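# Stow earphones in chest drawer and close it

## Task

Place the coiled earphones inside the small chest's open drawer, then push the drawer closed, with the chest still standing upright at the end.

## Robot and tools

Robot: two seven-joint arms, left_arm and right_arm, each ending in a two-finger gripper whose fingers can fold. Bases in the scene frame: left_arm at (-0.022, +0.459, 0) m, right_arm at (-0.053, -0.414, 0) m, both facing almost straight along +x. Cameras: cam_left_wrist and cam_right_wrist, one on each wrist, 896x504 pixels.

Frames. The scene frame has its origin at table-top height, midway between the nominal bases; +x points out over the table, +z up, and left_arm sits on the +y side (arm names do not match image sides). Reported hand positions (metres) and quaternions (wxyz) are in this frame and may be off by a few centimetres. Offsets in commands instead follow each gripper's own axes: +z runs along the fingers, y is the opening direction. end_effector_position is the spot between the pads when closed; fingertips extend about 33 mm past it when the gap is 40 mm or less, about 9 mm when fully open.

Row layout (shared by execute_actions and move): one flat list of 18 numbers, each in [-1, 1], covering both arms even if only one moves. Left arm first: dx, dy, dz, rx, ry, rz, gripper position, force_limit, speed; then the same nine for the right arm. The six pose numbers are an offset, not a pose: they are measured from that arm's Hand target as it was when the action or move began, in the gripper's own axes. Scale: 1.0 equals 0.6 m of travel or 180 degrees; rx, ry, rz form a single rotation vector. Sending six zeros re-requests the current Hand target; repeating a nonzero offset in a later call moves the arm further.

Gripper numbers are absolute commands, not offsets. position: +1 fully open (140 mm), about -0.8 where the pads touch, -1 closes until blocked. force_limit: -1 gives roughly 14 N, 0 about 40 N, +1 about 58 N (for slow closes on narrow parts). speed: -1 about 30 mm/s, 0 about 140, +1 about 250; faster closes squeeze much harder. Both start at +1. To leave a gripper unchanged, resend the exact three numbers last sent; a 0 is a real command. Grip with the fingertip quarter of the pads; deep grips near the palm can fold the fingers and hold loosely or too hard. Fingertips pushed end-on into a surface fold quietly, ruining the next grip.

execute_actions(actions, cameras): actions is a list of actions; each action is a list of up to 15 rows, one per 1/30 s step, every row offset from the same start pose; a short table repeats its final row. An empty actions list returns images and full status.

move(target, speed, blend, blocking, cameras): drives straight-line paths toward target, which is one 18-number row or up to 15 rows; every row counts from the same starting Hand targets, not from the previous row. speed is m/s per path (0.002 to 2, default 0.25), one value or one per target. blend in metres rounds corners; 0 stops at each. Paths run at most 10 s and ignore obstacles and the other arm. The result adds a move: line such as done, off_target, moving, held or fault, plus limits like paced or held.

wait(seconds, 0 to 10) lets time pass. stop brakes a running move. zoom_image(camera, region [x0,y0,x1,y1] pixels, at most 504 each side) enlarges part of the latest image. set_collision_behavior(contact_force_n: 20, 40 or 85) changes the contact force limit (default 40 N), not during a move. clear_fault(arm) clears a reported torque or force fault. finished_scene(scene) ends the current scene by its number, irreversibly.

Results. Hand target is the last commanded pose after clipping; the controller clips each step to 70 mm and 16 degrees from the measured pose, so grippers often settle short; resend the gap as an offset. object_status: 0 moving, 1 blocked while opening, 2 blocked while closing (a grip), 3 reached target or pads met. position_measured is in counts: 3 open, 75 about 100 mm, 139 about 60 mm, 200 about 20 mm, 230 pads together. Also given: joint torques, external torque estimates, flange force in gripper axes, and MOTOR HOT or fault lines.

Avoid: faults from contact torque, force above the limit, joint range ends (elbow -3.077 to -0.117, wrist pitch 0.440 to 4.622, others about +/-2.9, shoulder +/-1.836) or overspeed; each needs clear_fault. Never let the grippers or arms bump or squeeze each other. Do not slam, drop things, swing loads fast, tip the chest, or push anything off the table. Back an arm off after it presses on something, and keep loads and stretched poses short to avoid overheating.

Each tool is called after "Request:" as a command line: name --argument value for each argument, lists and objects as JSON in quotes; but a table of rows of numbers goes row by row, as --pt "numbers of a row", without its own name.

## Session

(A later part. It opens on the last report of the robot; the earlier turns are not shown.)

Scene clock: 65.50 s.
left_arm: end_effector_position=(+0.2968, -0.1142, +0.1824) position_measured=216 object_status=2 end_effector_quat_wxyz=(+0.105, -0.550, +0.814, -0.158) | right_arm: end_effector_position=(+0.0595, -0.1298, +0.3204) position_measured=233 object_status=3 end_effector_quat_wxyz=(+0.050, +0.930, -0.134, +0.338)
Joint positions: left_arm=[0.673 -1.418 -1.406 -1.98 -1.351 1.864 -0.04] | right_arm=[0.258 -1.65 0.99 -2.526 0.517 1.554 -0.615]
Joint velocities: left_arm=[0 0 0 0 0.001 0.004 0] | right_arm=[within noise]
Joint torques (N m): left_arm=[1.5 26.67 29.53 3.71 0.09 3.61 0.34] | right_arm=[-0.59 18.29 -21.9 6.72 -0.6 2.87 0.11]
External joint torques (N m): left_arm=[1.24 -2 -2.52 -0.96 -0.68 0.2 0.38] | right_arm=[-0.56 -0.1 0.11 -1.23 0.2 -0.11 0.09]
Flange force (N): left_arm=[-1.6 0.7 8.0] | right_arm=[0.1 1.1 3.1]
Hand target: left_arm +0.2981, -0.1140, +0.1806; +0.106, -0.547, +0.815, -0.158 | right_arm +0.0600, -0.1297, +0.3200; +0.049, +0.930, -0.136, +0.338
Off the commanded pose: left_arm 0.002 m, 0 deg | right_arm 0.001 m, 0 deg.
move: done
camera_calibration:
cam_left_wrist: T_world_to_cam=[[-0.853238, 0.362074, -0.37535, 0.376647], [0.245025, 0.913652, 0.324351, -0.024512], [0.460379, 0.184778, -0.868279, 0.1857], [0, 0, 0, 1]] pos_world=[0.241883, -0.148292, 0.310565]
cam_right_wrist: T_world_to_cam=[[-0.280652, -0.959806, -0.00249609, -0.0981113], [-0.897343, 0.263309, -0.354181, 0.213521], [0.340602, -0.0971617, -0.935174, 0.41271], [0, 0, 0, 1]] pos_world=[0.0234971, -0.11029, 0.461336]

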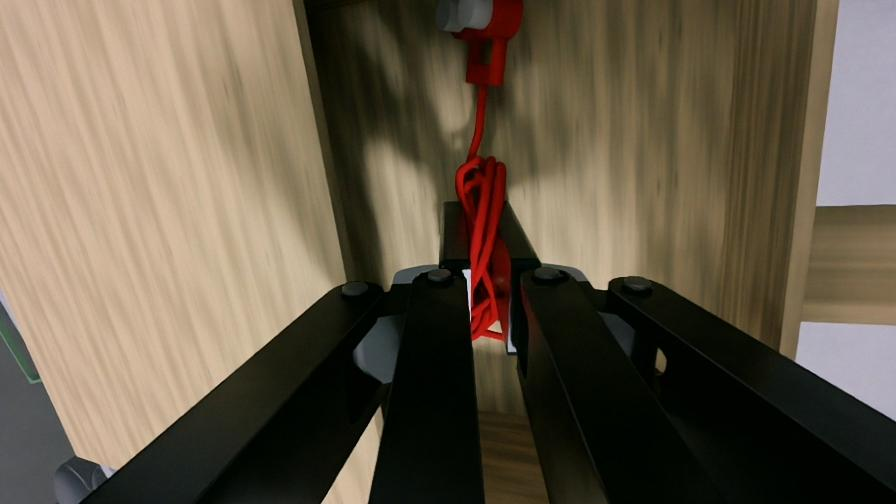

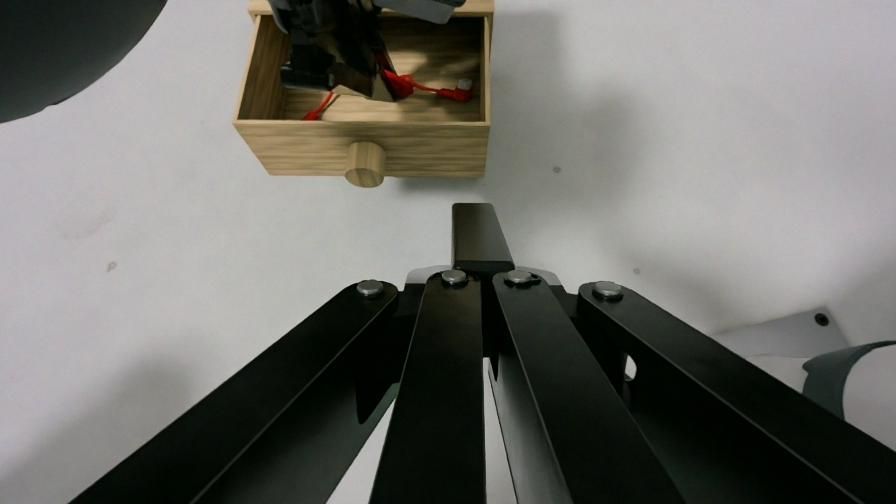

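Request:
execute_actions --actions '[[[0,0,0,0,0,0,-0.45,-0.5,-1.0,0,0,0,0,0,0,-1,-1,0]],[[0,0,0,0,0,0,-0.45,-0.5,-1.0,0,0,0,0,0,0,-1,-1,0]]]' --cameras '["all"]'

Request:
zoom_image --camera "cam_right_wrist" --region '[180, 0, 520, 200]'

Request:
zoom_image --camera "cam_left_wrist" --region '[350, 0, 800, 450]'

Scene clock: 67.53 s.
left_arm: end_effector_position=(+0.3000, -0.1158, +0.1855) position_measured=186 object_status=3 end_effector_quat_wxyz=(+0.107, -0.549, +0.812, -0.164) | right_arm: end_effector_position=(+0.0595, -0.1298, +0.3204) position_measured=233 object_status=3 end_effector_quat_wxyz=(+0.050, +0.930, -0.134, +0.338)
Joint positions: left_arm=[0.673 -1.413 -1.407 -1.98 -1.352 1.878 -0.039] | right_arm=[0.258 -1.65 0.99 -2.526 0.517 1.554 -0.615]
Joint torques (N m): left_arm=[0.16 27.4 27.53 3.65 0.92 2.49 0.19] | right_arm=[-0.63 18.29 -21.92 6.71 -0.58 2.86 0.11]
External joint torques (N m): left_arm=[-0.3 -1.2 -4.47 -1.03 0.15 -0.94 0.23] | right_arm=[-0.63 -0.14 0.17 -1.27 0.22 -0.13 0.09]
External joint torques at the end of the 1st action: left_arm=[0.12 -1.52 -3.93 -1.03 -0.01 -1.18 0.3] | right_arm=[-0.67 -0.09 0.08 -1.21 0.2 -0.1 0.14]
Flange force (N): left_arm=[-1.4 4.3 6.8] | right_arm=[0.1 1.0 3.2]
Flange force at the end of the 1st action (N): left_arm=[-1.4 3.3 6.3] | right_arm=[0.3 0.8 2.9]
Hand target: left_arm +0.2981, -0.1140, +0.1806; +0.106, -0.547, +0.815, -0.158 | right_arm +0.0600, -0.1297, +0.3200; +0.049, +0.930, -0.136, +0.338
Off the commanded pose: left_arm 0.006 m, 1 deg | right_arm 0.001 m, 0 deg.
Step readings (end_effector_position of left_arm | right_arm; steps 1 to 15: 1st action; 16 to 30: 2nd action):
0: (+0.2969, -0.1142, +0.1824) | (+0.0595, -0.1298, +0.3204)
1: (+0.2969, -0.1142, +0.1824) | (+0.0595, -0.1298, +0.3204)
2: (+0.2969, -0.1142, +0.1824) | (+0.0595, -0.1298, +0.3204)
4: (+0.2973, -0.1144, +0.1827) | (+0.0595, -0.1298, +0.3204)
8: (+0.2984, -0.1146, +0.1834) | (+0.0595, -0.1298, +0.3204)
15: (+0.2995, -0.1153, +0.1846) | (+0.0595, -0.1298, +0.3204)
16: (+0.2996, -0.1153, +0.1847) | (+0.0595, -0.1298, +0.3204)
17: (+0.2997, -0.1154, +0.1849) | (+0.0595, -0.1298, +0.3204)
19: (+0.2999, -0.1156, +0.1852) | (+0.0595, -0.1298, +0.3204)
23: (+0.3000, -0.1158, +0.1855) | (+0.0595, -0.1298, +0.3204)
30: (+0.3000, -0.1158, +0.1855) | (+0.0595, -0.1298, +0.3204)
camera_calibration:
cam_left_wrist: T_world_to_cam=[[-0.849783, 0.359002, -0.385988, 0.381749], [0.242146, 0.916264, 0.319103, -0.0226623], [0.468225, 0.177703, -0.865556, 0.183483], [0, 0, 0, 1]] pos_world=[0.24398, -0.14889, 0.313397]
cam_right_wrist: T_world_to_cam=[[-0.280652, -0.959806, -0.00249609, -0.0981113], [-0.897343, 0.263309, -0.354181, 0.213521], [0.340602, -0.0971617, -0.935174, 0.41271], [0, 0, 0, 1]] pos_world=[0.0234971, -0.11029, 0.461336]

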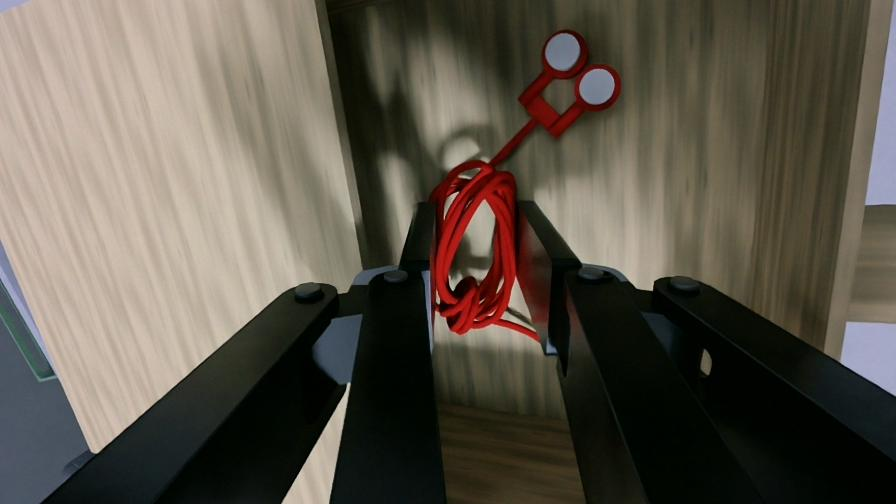

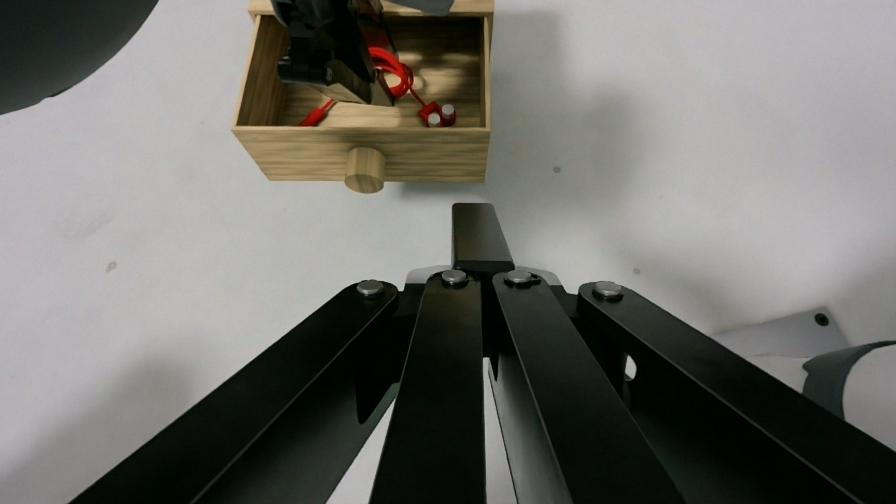

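Scaled by 1.482 from the camera's 896x504 image, which has a finer 1280x720 frame.

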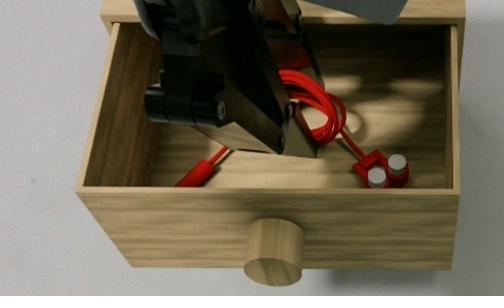

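Scaled by 1.120 from the camera's 896x504 image, which has a finer 1280x720 frame.

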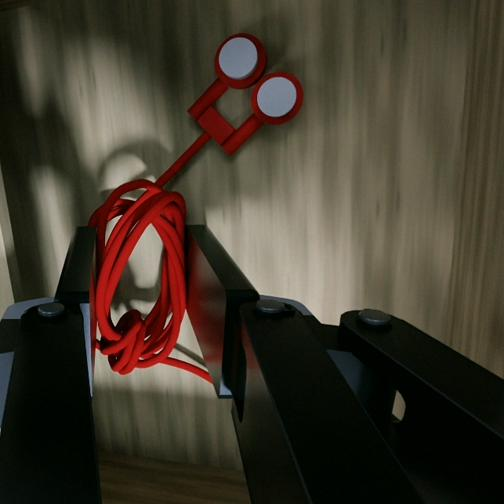

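Request:
move --target '[0, 0, -0.0667, 0, 0, 0, -0.45, -0.5, -1.0, 0, 0, 0, 0, 0, 0, -1.0, -1.0, 0.0]' --speed 0.08 --cameras '["all"]'

Request:
zoom_image --camera "cam_right_wrist" --region '[180, 0, 520, 200]'

Request:
zoom_image --camera "cam_left_wrist" --region '[350, 0, 800, 450]'

Scene clock: 68.93 s.
left_arm: end_effector_position=(+0.2851, -0.1097, +0.2183) position_measured=186 object_status=3 end_effector_quat_wxyz=(+0.107, -0.544, +0.817, -0.160) | right_arm: end_effector_position=(+0.0595, -0.1298, +0.3204) position_measured=233 object_status=3 end_effector_quat_wxyz=(+0.050, +0.930, -0.134, +0.338)
Joint positions: left_arm=[0.64 -1.385 -1.344 -1.983 -1.293 1.828 -0.039] | right_arm=[0.258 -1.65 0.99 -2.526 0.517 1.554 -0.615]
Joint velocities: left_arm=[0.001 0 0 0 0.002 -0.004 0.002] | right_arm=[within noise]
Joint torques (N m): left_arm=[0.58 26.63 30.93 4.65 1.29 3.11 -0.32] | right_arm=[-0.61 18.31 -21.94 6.74 -0.6 2.88 0.11]
External joint torques (N m): left_arm=[0.34 -1.22 -0.49 -1.14 0.52 -0.31 -0.28] | right_arm=[-0.54 -0.16 0.08 -1.13 0.2 -0.09 0.09]
Flange force (N): left_arm=[-1.6 3.0 0.7] | right_arm=[0.1 1.0 2.9]
Hand target: left_arm +0.2842, -0.1083, +0.2177; +0.106, -0.547, +0.815, -0.158 | right_arm +0.0600, -0.1297, +0.3200; +0.049, +0.930, -0.136, +0.338
Off the commanded pose: left_arm 0.002 m, 0 deg | right_arm 0.001 m, 0 deg.
move: done
camera_calibration:
cam_left_wrist: T_world_to_cam=[[-0.846419, 0.373342, -0.379725, 0.37882], [0.255151, 0.910222, 0.326182, -0.0410805], [0.467411, 0.179199, -0.865687, 0.218128], [0, 0, 0, 1]] pos_world=[0.229167, -0.143126, 0.346078]
cam_right_wrist: T_world_to_cam=[[-0.280652, -0.959806, -0.00249609, -0.0981113], [-0.897343, 0.263309, -0.354181, 0.213521], [0.340602, -0.0971617, -0.935174, 0.41271], [0, 0, 0, 1]] pos_world=[0.0234971, -0.11029, 0.461336]

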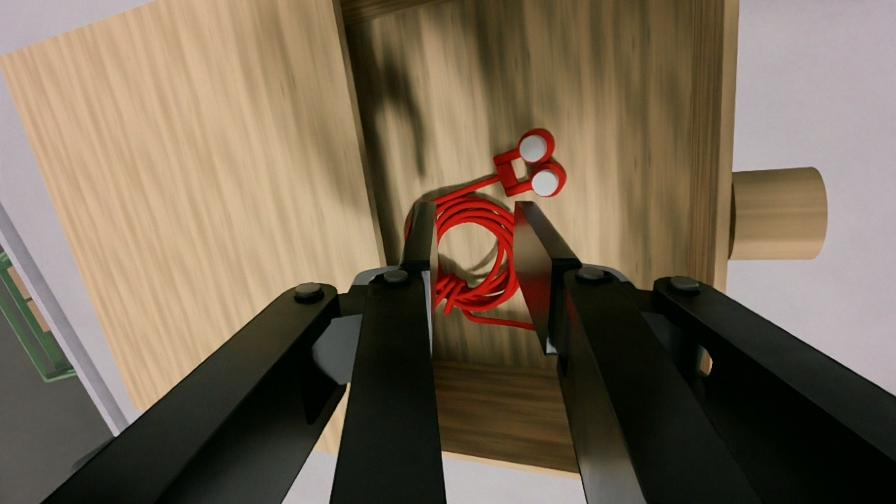

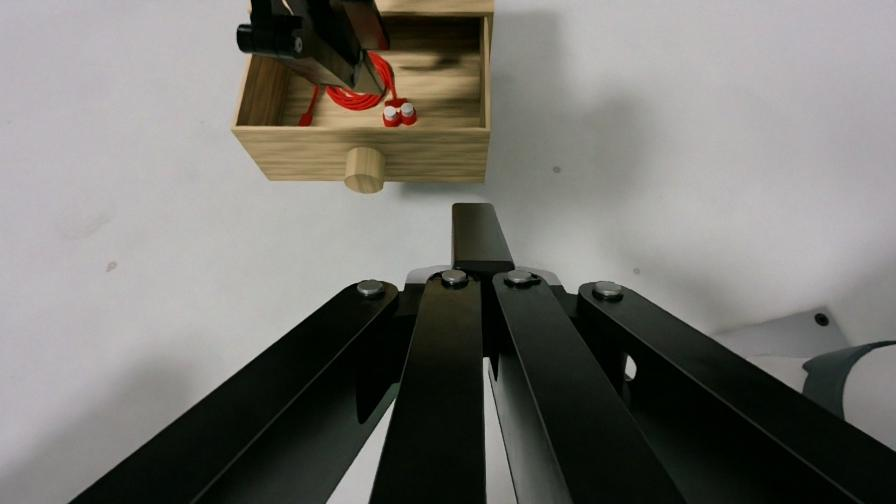

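Scaled by 1.482 from the camera's 896x504 image, which has a finer 1280x720 frame.

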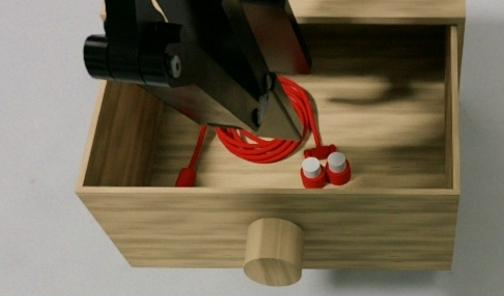

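Scaled by 1.120 from the camera's 896x504 image, which has a finer 1280x720 frame.

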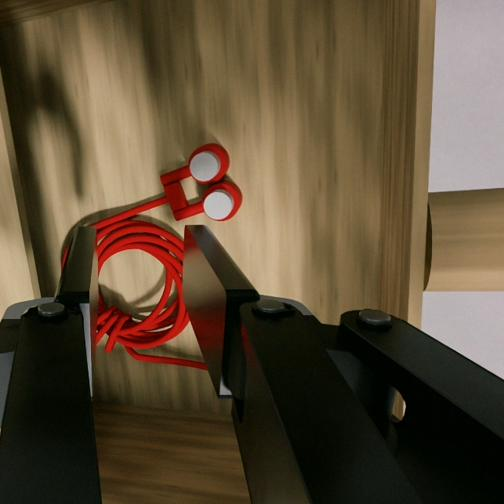

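Request:
move --pt "-0.0182 -0.022 -0.1707 0 0 0 -0.45 -0.5 -1.0 0 0 0 0 -0.08 0 -1.0 -1.0 0.0" --pt "-0.4342 0.2733 -0.3477 -0.122 0 0 -0.45 -0.5 -1.0 -0.0672 -0.1203 0.296 0 -0.222 0 -1.0 -1.0 0.0" --speed '[0.2, 0.35]' --blend '[0.03, 0]' --cameras '["all"]'

Scene clock: 73.53 s.
left_arm: end_effector_position=(+0.1701, +0.2189, +0.3505) position_measured=186 object_status=3 end_effector_quat_wxyz=(+0.000, -0.561, +0.828, -0.001) | right_arm: end_effector_position=(+0.1591, -0.0850, +0.1577) position_measured=233 object_status=3 end_effector_quat_wxyz=(+0.000, +0.989, -0.149, -0.002)
Joint positions: left_arm=[0.236 -1.173 -0.649 -2.38 -0.611 1.344 0.22] | right_arm=[-0.164 -0.871 1.103 -2.588 0.825 1.942 -0.915]
Joint velocities: left_arm=[0 0.001 0.001 0.001 0 -0.001 0.004] | right_arm=[0.001 0 -0.001 -0.002 0 0 -0.006]
Joint torques (N m): left_arm=[0.22 10.27 15.13 16.4 1.22 2.56 0.37] | right_arm=[-0.37 6.81 -18.57 16.92 0.58 2.93 -0.2]
External joint torques (N m): left_arm=[0.05 -0.47 -0.21 -1.73 0.5 -0.05 0.38] | right_arm=[-0.03 0.45 -0.27 -0.71 -0.17 0.27 -0.2]
Flange force (N): left_arm=[-3.0 3.7 4.9] | right_arm=[1.0 1.7 1.2]
Hand target: left_arm +0.1700, +0.2200, +0.3498; +0.000, -0.557, +0.830, +0.000 | right_arm +0.1603, -0.0842, +0.1580; +0.000, +0.989, -0.145, +0.000
Off the commanded pose: left_arm 0.001 m, 0 deg | right_arm 0.002 m, 1 deg.
move: done
camera_calibration:
cam_left_wrist: T_world_to_cam=[[-0.921595, 0.388123, -0.00482481, 0.0871601], [0.362877, 0.865927, 0.344225, -0.368829], [0.13778, 0.315485, -0.938875, 0.379417], [0, 0, 0, 1]] pos_world=[0.16189, 0.16585, 0.483606]
cam_right_wrist: T_world_to_cam=[[-0.297678, -0.954657, -0.00431284, -0.0241155], [-0.90074, 0.279363, 0.332601, 0.127027], [-0.316315, 0.102893, -0.943058, 0.353702], [0, 0, 0, 1]] pos_world=[0.219121, -0.0949019, 0.291208]

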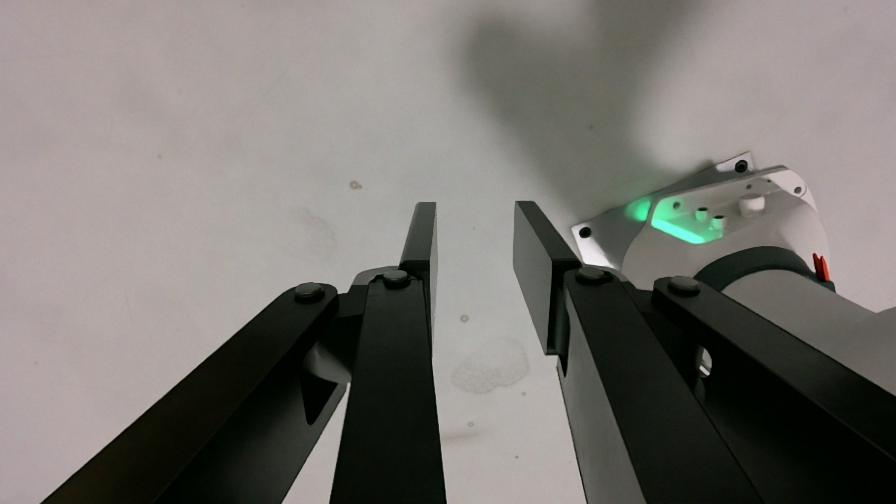

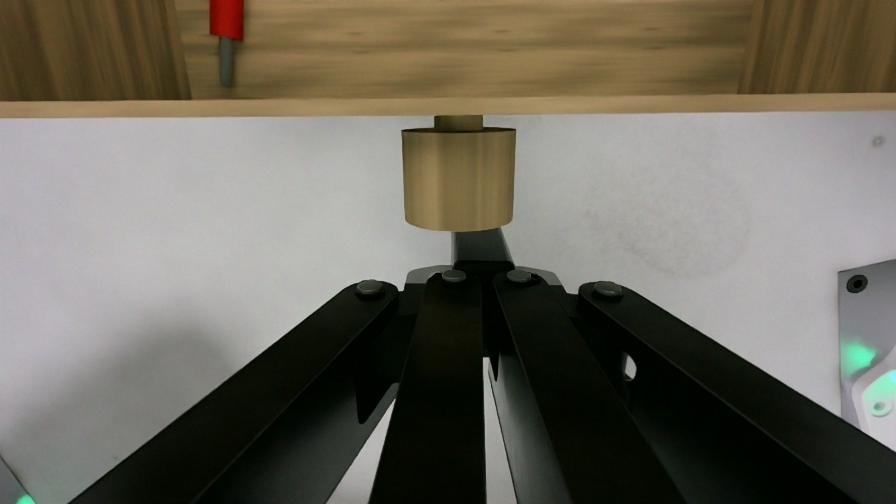

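Request:
move --pt "0 0 0 0 0 0 -0.45 -0.5 -1.0 0.0117 -0.01 0 0 0 0 -1.0 -1.0 0.0" --pt "0 0 0 0 0 0 -0.45 -0.5 -1.0 0.15 -0.01 0 0 0 0 -1.0 -1.0 0.0" --speed '[0.04, 0.08]' --blend '[0.003, 0]' --cameras '["cam_right_wrist"]'

Scene clock: 76.63 s.
left_arm: end_effector_position=(+0.1698, +0.2189, +0.3504) position_measured=186 object_status=3 end_effector_quat_wxyz=(+0.000, -0.560, +0.828, -0.001) | right_arm: end_effector_position=(+0.2459, -0.1045, +0.1574) position_measured=233 object_status=3 end_effector_quat_wxyz=(+0.000, +0.989, -0.149, -0.003)
Joint positions: left_arm=[0.235 -1.172 -0.649 -2.38 -0.61 1.344 0.221] | right_arm=[-0.431 -0.704 1.173 -2.485 0.734 2.032 -1.029]
Joint velocities: left_arm=[within noise] | right_arm=[0 0 0 -0.001 0 0 -0.005]
Joint torques (N m): left_arm=[0.24 10.24 15.1 16.4 1.22 2.54 0.3] | right_arm=[-0.87 5.26 -17.26 18.49 0.3 3.1 -0.21]
External joint torques (N m): left_arm=[0.08 -0.46 -0.21 -1.72 0.51 -0.06 0.3] | right_arm=[-0.66 0.32 -0.31 -0.68 -0.43 0.44 -0.21]
Flange force (N): left_arm=[-2.9 3.6 4.9] | right_arm=[2.6 0.7 1.9]
Hand target: left_arm +0.1700, +0.2200, +0.3498; +0.000, -0.557, +0.830, +0.000 | right_arm +0.2483, -0.1043, +0.1580; +0.000, +0.989, -0.145, +0.000
Off the commanded pose: left_arm 0.001 m, 0 deg | right_arm 0.002 m, 1 deg.
move: done
camera_calibration:
cam_right_wrist: T_world_to_cam=[[-0.296664, -0.954972, -0.00437393, -0.0171556], [-0.90037, 0.278169, 0.334597, 0.210149], [-0.318314, 0.103201, -0.942351, 0.383277], [0, 0, 0, 1]] pos_world=[0.306126, -0.114395, 0.290791]
Images, in order (width x height): cam_right_wrist 896x504.

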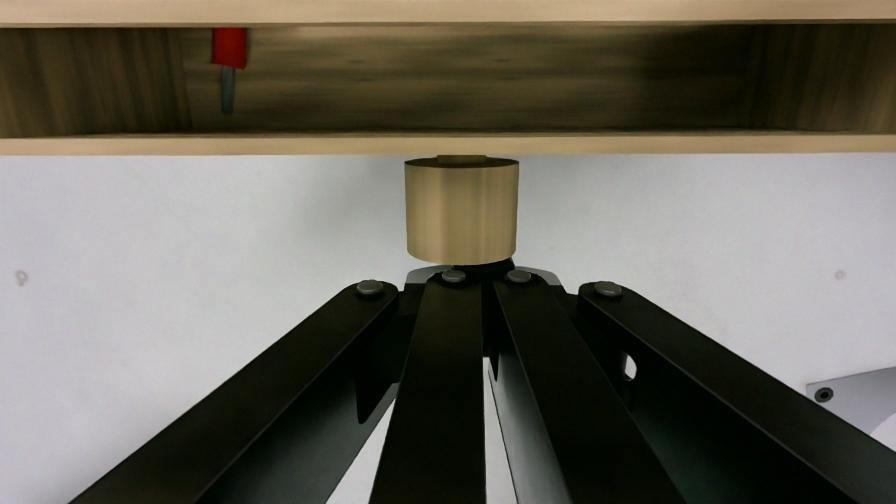

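Request:
move --target '[0, 0, 0, 0, 0, 0, -0.45, -0.5, -1.0, 0.0333, 0, 0, 0, 0, 0, -1.0, -1.0, 0.0]' --speed 0.05 --cameras '["cam_right_wrist"]'

Request:
zoom_image --camera "cam_right_wrist" --region '[200, 0, 700, 300]'

Scene clock: 78.00 s.
left_arm: end_effector_position=(+0.1698, +0.2189, +0.3504) position_measured=186 object_status=3 end_effector_quat_wxyz=(+0.000, -0.560, +0.828, -0.001) | right_arm: end_effector_position=(+0.2650, -0.1101, +0.1574) position_measured=233 object_status=3 end_effector_quat_wxyz=(+0.000, +0.989, -0.149, -0.003)
Joint positions: left_arm=[0.235 -1.172 -0.649 -2.38 -0.61 1.344 0.221] | right_arm=[-0.495 -0.669 1.196 -2.458 0.713 2.049 -1.05]
Joint velocities: left_arm=[within noise] | right_arm=[0 -0.001 0.002 0 -0.001 0 -0.006]
Joint torques (N m): left_arm=[0.22 10.29 15.11 16.4 1.23 2.53 0.29] | right_arm=[-0.99 5.27 -16.86 18.78 0.29 3.12 -0.35]
External joint torques (N m): left_arm=[0.04 -0.41 -0.18 -1.77 0.51 -0.07 0.29] | right_arm=[-0.7 0.41 -0.14 -0.72 -0.44 0.44 -0.35]
Flange force (N): left_arm=[-2.9 3.7 4.9] | right_arm=[3.1 0.3 2.6]
Hand target: left_arm +0.1700, +0.2200, +0.3498; +0.000, -0.557, +0.830, +0.000 | right_arm +0.2674, -0.1100, +0.1579; +0.000, +0.989, -0.145, +0.000
Off the commanded pose: left_arm 0.001 m, 0 deg | right_arm 0.002 m, 1 deg.
move: done
camera_calibration:
cam_right_wrist: T_world_to_cam=[[-0.296547, -0.955007, -0.00468463, -0.0168538], [-0.900474, 0.277973, 0.33448, 0.229033], [-0.318129, 0.103407, -0.942391, 0.390048], [0, 0, 0, 1]] pos_world=[0.325326, -0.120094, 0.290892]
Images, in order (width x height): cam_right_wrist 896x504.

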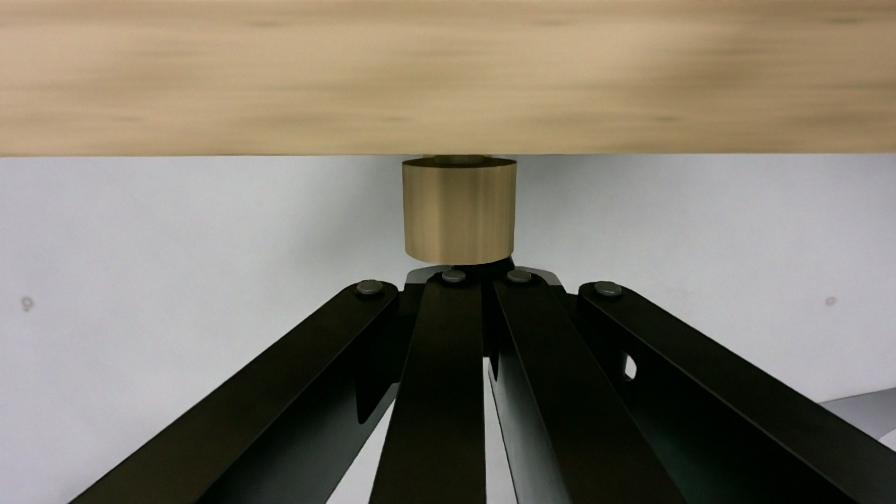

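Scaled by 1.008 from the camera's 896x504 image, which has a finer 1280x720 frame.

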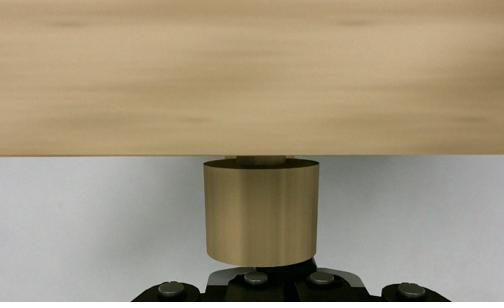

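Request:
execute_actions --actions '[[[0,0,0,0,0,0,-0.45,-0.5,-1.0,0.004,0,0,0,0,0,-1,-1,0]],[[0,0,0,0,0,0,-0.45,-0.5,-1.0,0.004,0,0,0,0,0,-1,-1,0]]]' --cameras '["cam_right_wrist"]'

Scene clock: 80.53 s.
left_arm: end_effector_position=(+0.1698, +0.2189, +0.3504) position_measured=186 object_status=3 end_effector_quat_wxyz=(+0.000, -0.560, +0.828, -0.001) | right_arm: end_effector_position=(+0.2668, -0.1098, +0.1569) position_measured=233 object_status=3 end_effector_quat_wxyz=(+0.000, +0.989, -0.146, -0.005)
Joint positions: left_arm=[0.235 -1.172 -0.649 -2.38 -0.61 1.344 0.221] | right_arm=[-0.509 -0.662 1.205 -2.45 0.711 2.047 -1.058]
Joint torques (N m): left_arm=[0.24 10.29 15.13 16.38 1.22 2.54 0.32] | right_arm=[-3.31 4.43 -17.69 18.49 0.2 4.25 -0.29]
External joint torques (N m): left_arm=[0.03 -0.45 -0.19 -1.69 0.5 -0.06 0.32] | right_arm=[-3.01 -0.62 -1 -0.99 -0.53 1.6 -0.29]
External joint torques at the end of the 1st action: left_arm=[-0.01 -0.4 -0.28 -1.77 0.5 -0.05 0.29] | right_arm=[-1.51 -0.13 -0.56 -0.75 -0.43 0.74 -0.24]
Flange force (N): left_arm=[-2.9 3.6 4.8] | right_arm=[8.4 -0.9 5.4]
Flange force at the end of the 1st action (N): left_arm=[-2.8 3.5 5.1] | right_arm=[4.3 0.3 2.7]
Hand target: left_arm +0.1700, +0.2200, +0.3498; +0.000, -0.557, +0.830, +0.000 | right_arm +0.2720, -0.1114, +0.1579; +0.000, +0.989, -0.145, +0.000
Off the commanded pose: left_arm 0.001 m, 0 deg | right_arm 0.006 m, 1 deg.
Step readings (end_effector_position of left_arm | right_arm; steps 1 to 15: 1st action; 16 to 30: 2nd action):
0: (+0.1698, +0.2189, +0.3504) | (+0.2651, -0.1101, +0.1574)
1: (+0.1698, +0.2189, +0.3504) | (+0.2652, -0.1101, +0.1574)
2: (+0.1698, +0.2189, +0.3504) | (+0.2656, -0.1101, +0.1574)
4: (+0.1698, +0.2189, +0.3504) | (+0.2664, -0.1103, +0.1574)
8: (+0.1698, +0.2189, +0.3504) | (+0.2667, -0.1103, +0.1573)
15: (+0.1698, +0.2189, +0.3504) | (+0.2667, -0.1103, +0.1573)
16: (+0.1698, +0.2189, +0.3504) | (+0.2668, -0.1102, +0.1572)
17: (+0.1698, +0.2189, +0.3504) | (+0.2668, -0.1100, +0.1571)
19: (+0.1698, +0.2189, +0.3504) | (+0.2669, -0.1098, +0.1570)
23: (+0.1698, +0.2189, +0.3504) | (+0.2669, -0.1098, +0.1569)
30: (+0.1698, +0.2189, +0.3504) | (+0.2668, -0.1098, +0.1569)
camera_calibration:
cam_right_wrist: T_world_to_cam=[[-0.290554, -0.956853, -0.00317643, -0.0180494], [-0.900747, 0.272394, 0.338313, 0.229595], [-0.32285, 0.101159, -0.941028, 0.390842], [0, 0, 0, 1]] pos_world=[0.327747, -0.119348, 0.290062]
Images, in order (width x height): cam_right_wrist 896x504.

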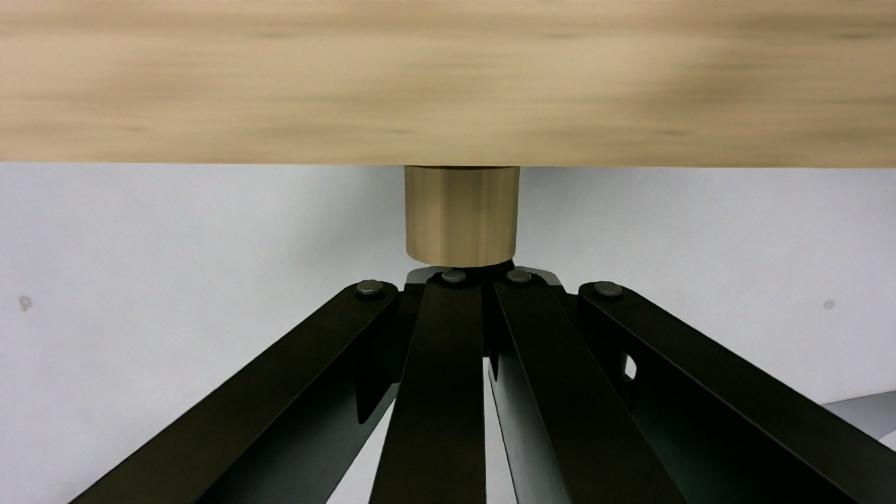

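Request:
move --pt "0 0 0 0 0 0 -0.45 -0.5 -1.0 -0.05 0 0 0 0 0 -1.0 -1.0 0.0" --pt "0 0 0 0 0 0 -0.45 -0.5 -1.0 -0.312 0.0737 -0.27 0 0.222 0 -1.0 -1.0 0.0" --speed '[0.1, 0.3]' --blend '[0.015, 0]' --cameras '["cam_right_wrist"]'

Request:
zoom_image --camera "cam_right_wrist" --region '[180, 0, 560, 240]'

Scene clock: 83.47 s.
left_arm: end_effector_position=(+0.1698, +0.2189, +0.3504) position_measured=186 object_status=3 end_effector_quat_wxyz=(+0.000, -0.560, +0.828, -0.001) | right_arm: end_effector_position=(+0.0808, -0.0998, +0.3203) position_measured=233 object_status=3 end_effector_quat_wxyz=(+0.050, +0.930, -0.132, +0.339)
Joint positions: left_arm=[0.235 -1.172 -0.649 -2.38 -0.61 1.344 0.221] | right_arm=[0.161 -1.597 1.026 -2.472 0.554 1.616 -0.63]
Joint velocities: left_arm=[within noise] | right_arm=[0 -0.001 0 0.001 0 -0.002 0.005]
Joint torques (N m): left_arm=[0.24 10.27 15.13 16.36 1.23 2.55 0.28] | right_arm=[-0.61 18.73 -23.99 7.28 -0.62 2.52 0.16]
External joint torques (N m): left_arm=[0 -0.55 -0.25 -1.69 0.51 -0.06 0.28] | right_arm=[-0.44 -0.11 -0.47 -0.49 0.07 -0.48 0.14]
Flange force (N): left_arm=[-2.7 3.9 5.0] | right_arm=[0.5 1.1 -0.5]
Hand target: left_arm +0.1700, +0.2200, +0.3498; +0.000, -0.557, +0.830, +0.000 | right_arm +0.0800, -0.1002, +0.3200; +0.049, +0.930, -0.136, +0.338
Off the commanded pose: left_arm 0.001 m, 0 deg | right_arm 0.001 m, 1 deg.
move: done
camera_calibration:
cam_right_wrist: T_world_to_cam=[[-0.277185, -0.960814, -0.00226928, -0.0637712], [-0.8974, 0.259734, -0.356667, 0.22516], [0.34328, -0.0968264, -0.934229, 0.407809], [0, 0, 0, 1]] pos_world=[0.0443895, -0.0802671, 0.46115]
Images, in order (width x height): cam_right_wrist 896x504.

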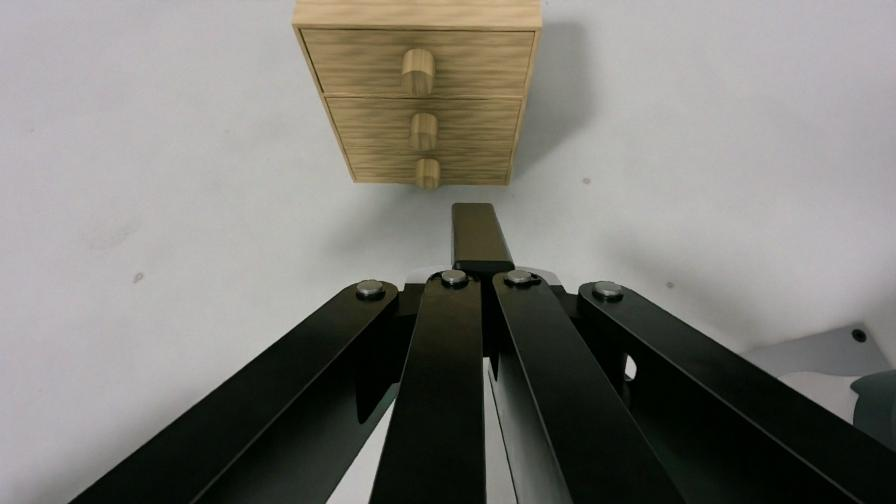

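Scaled by 1.326 from the camera's 896x504 image, which has a finer 1280x720 frame.

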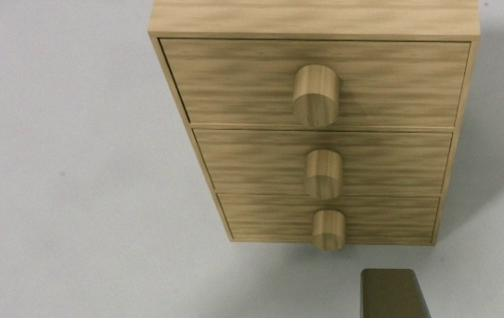

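Request:
zoom_image --camera "cam_right_wrist" --region '[280, 0, 560, 110]'

Scaled by 1.800 from the camera's 896x504 image, which has a finer 1280x720 frame.

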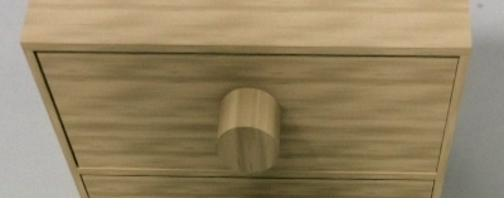

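Request:
finished_scene --scene 1

The scene is finished: the task was done.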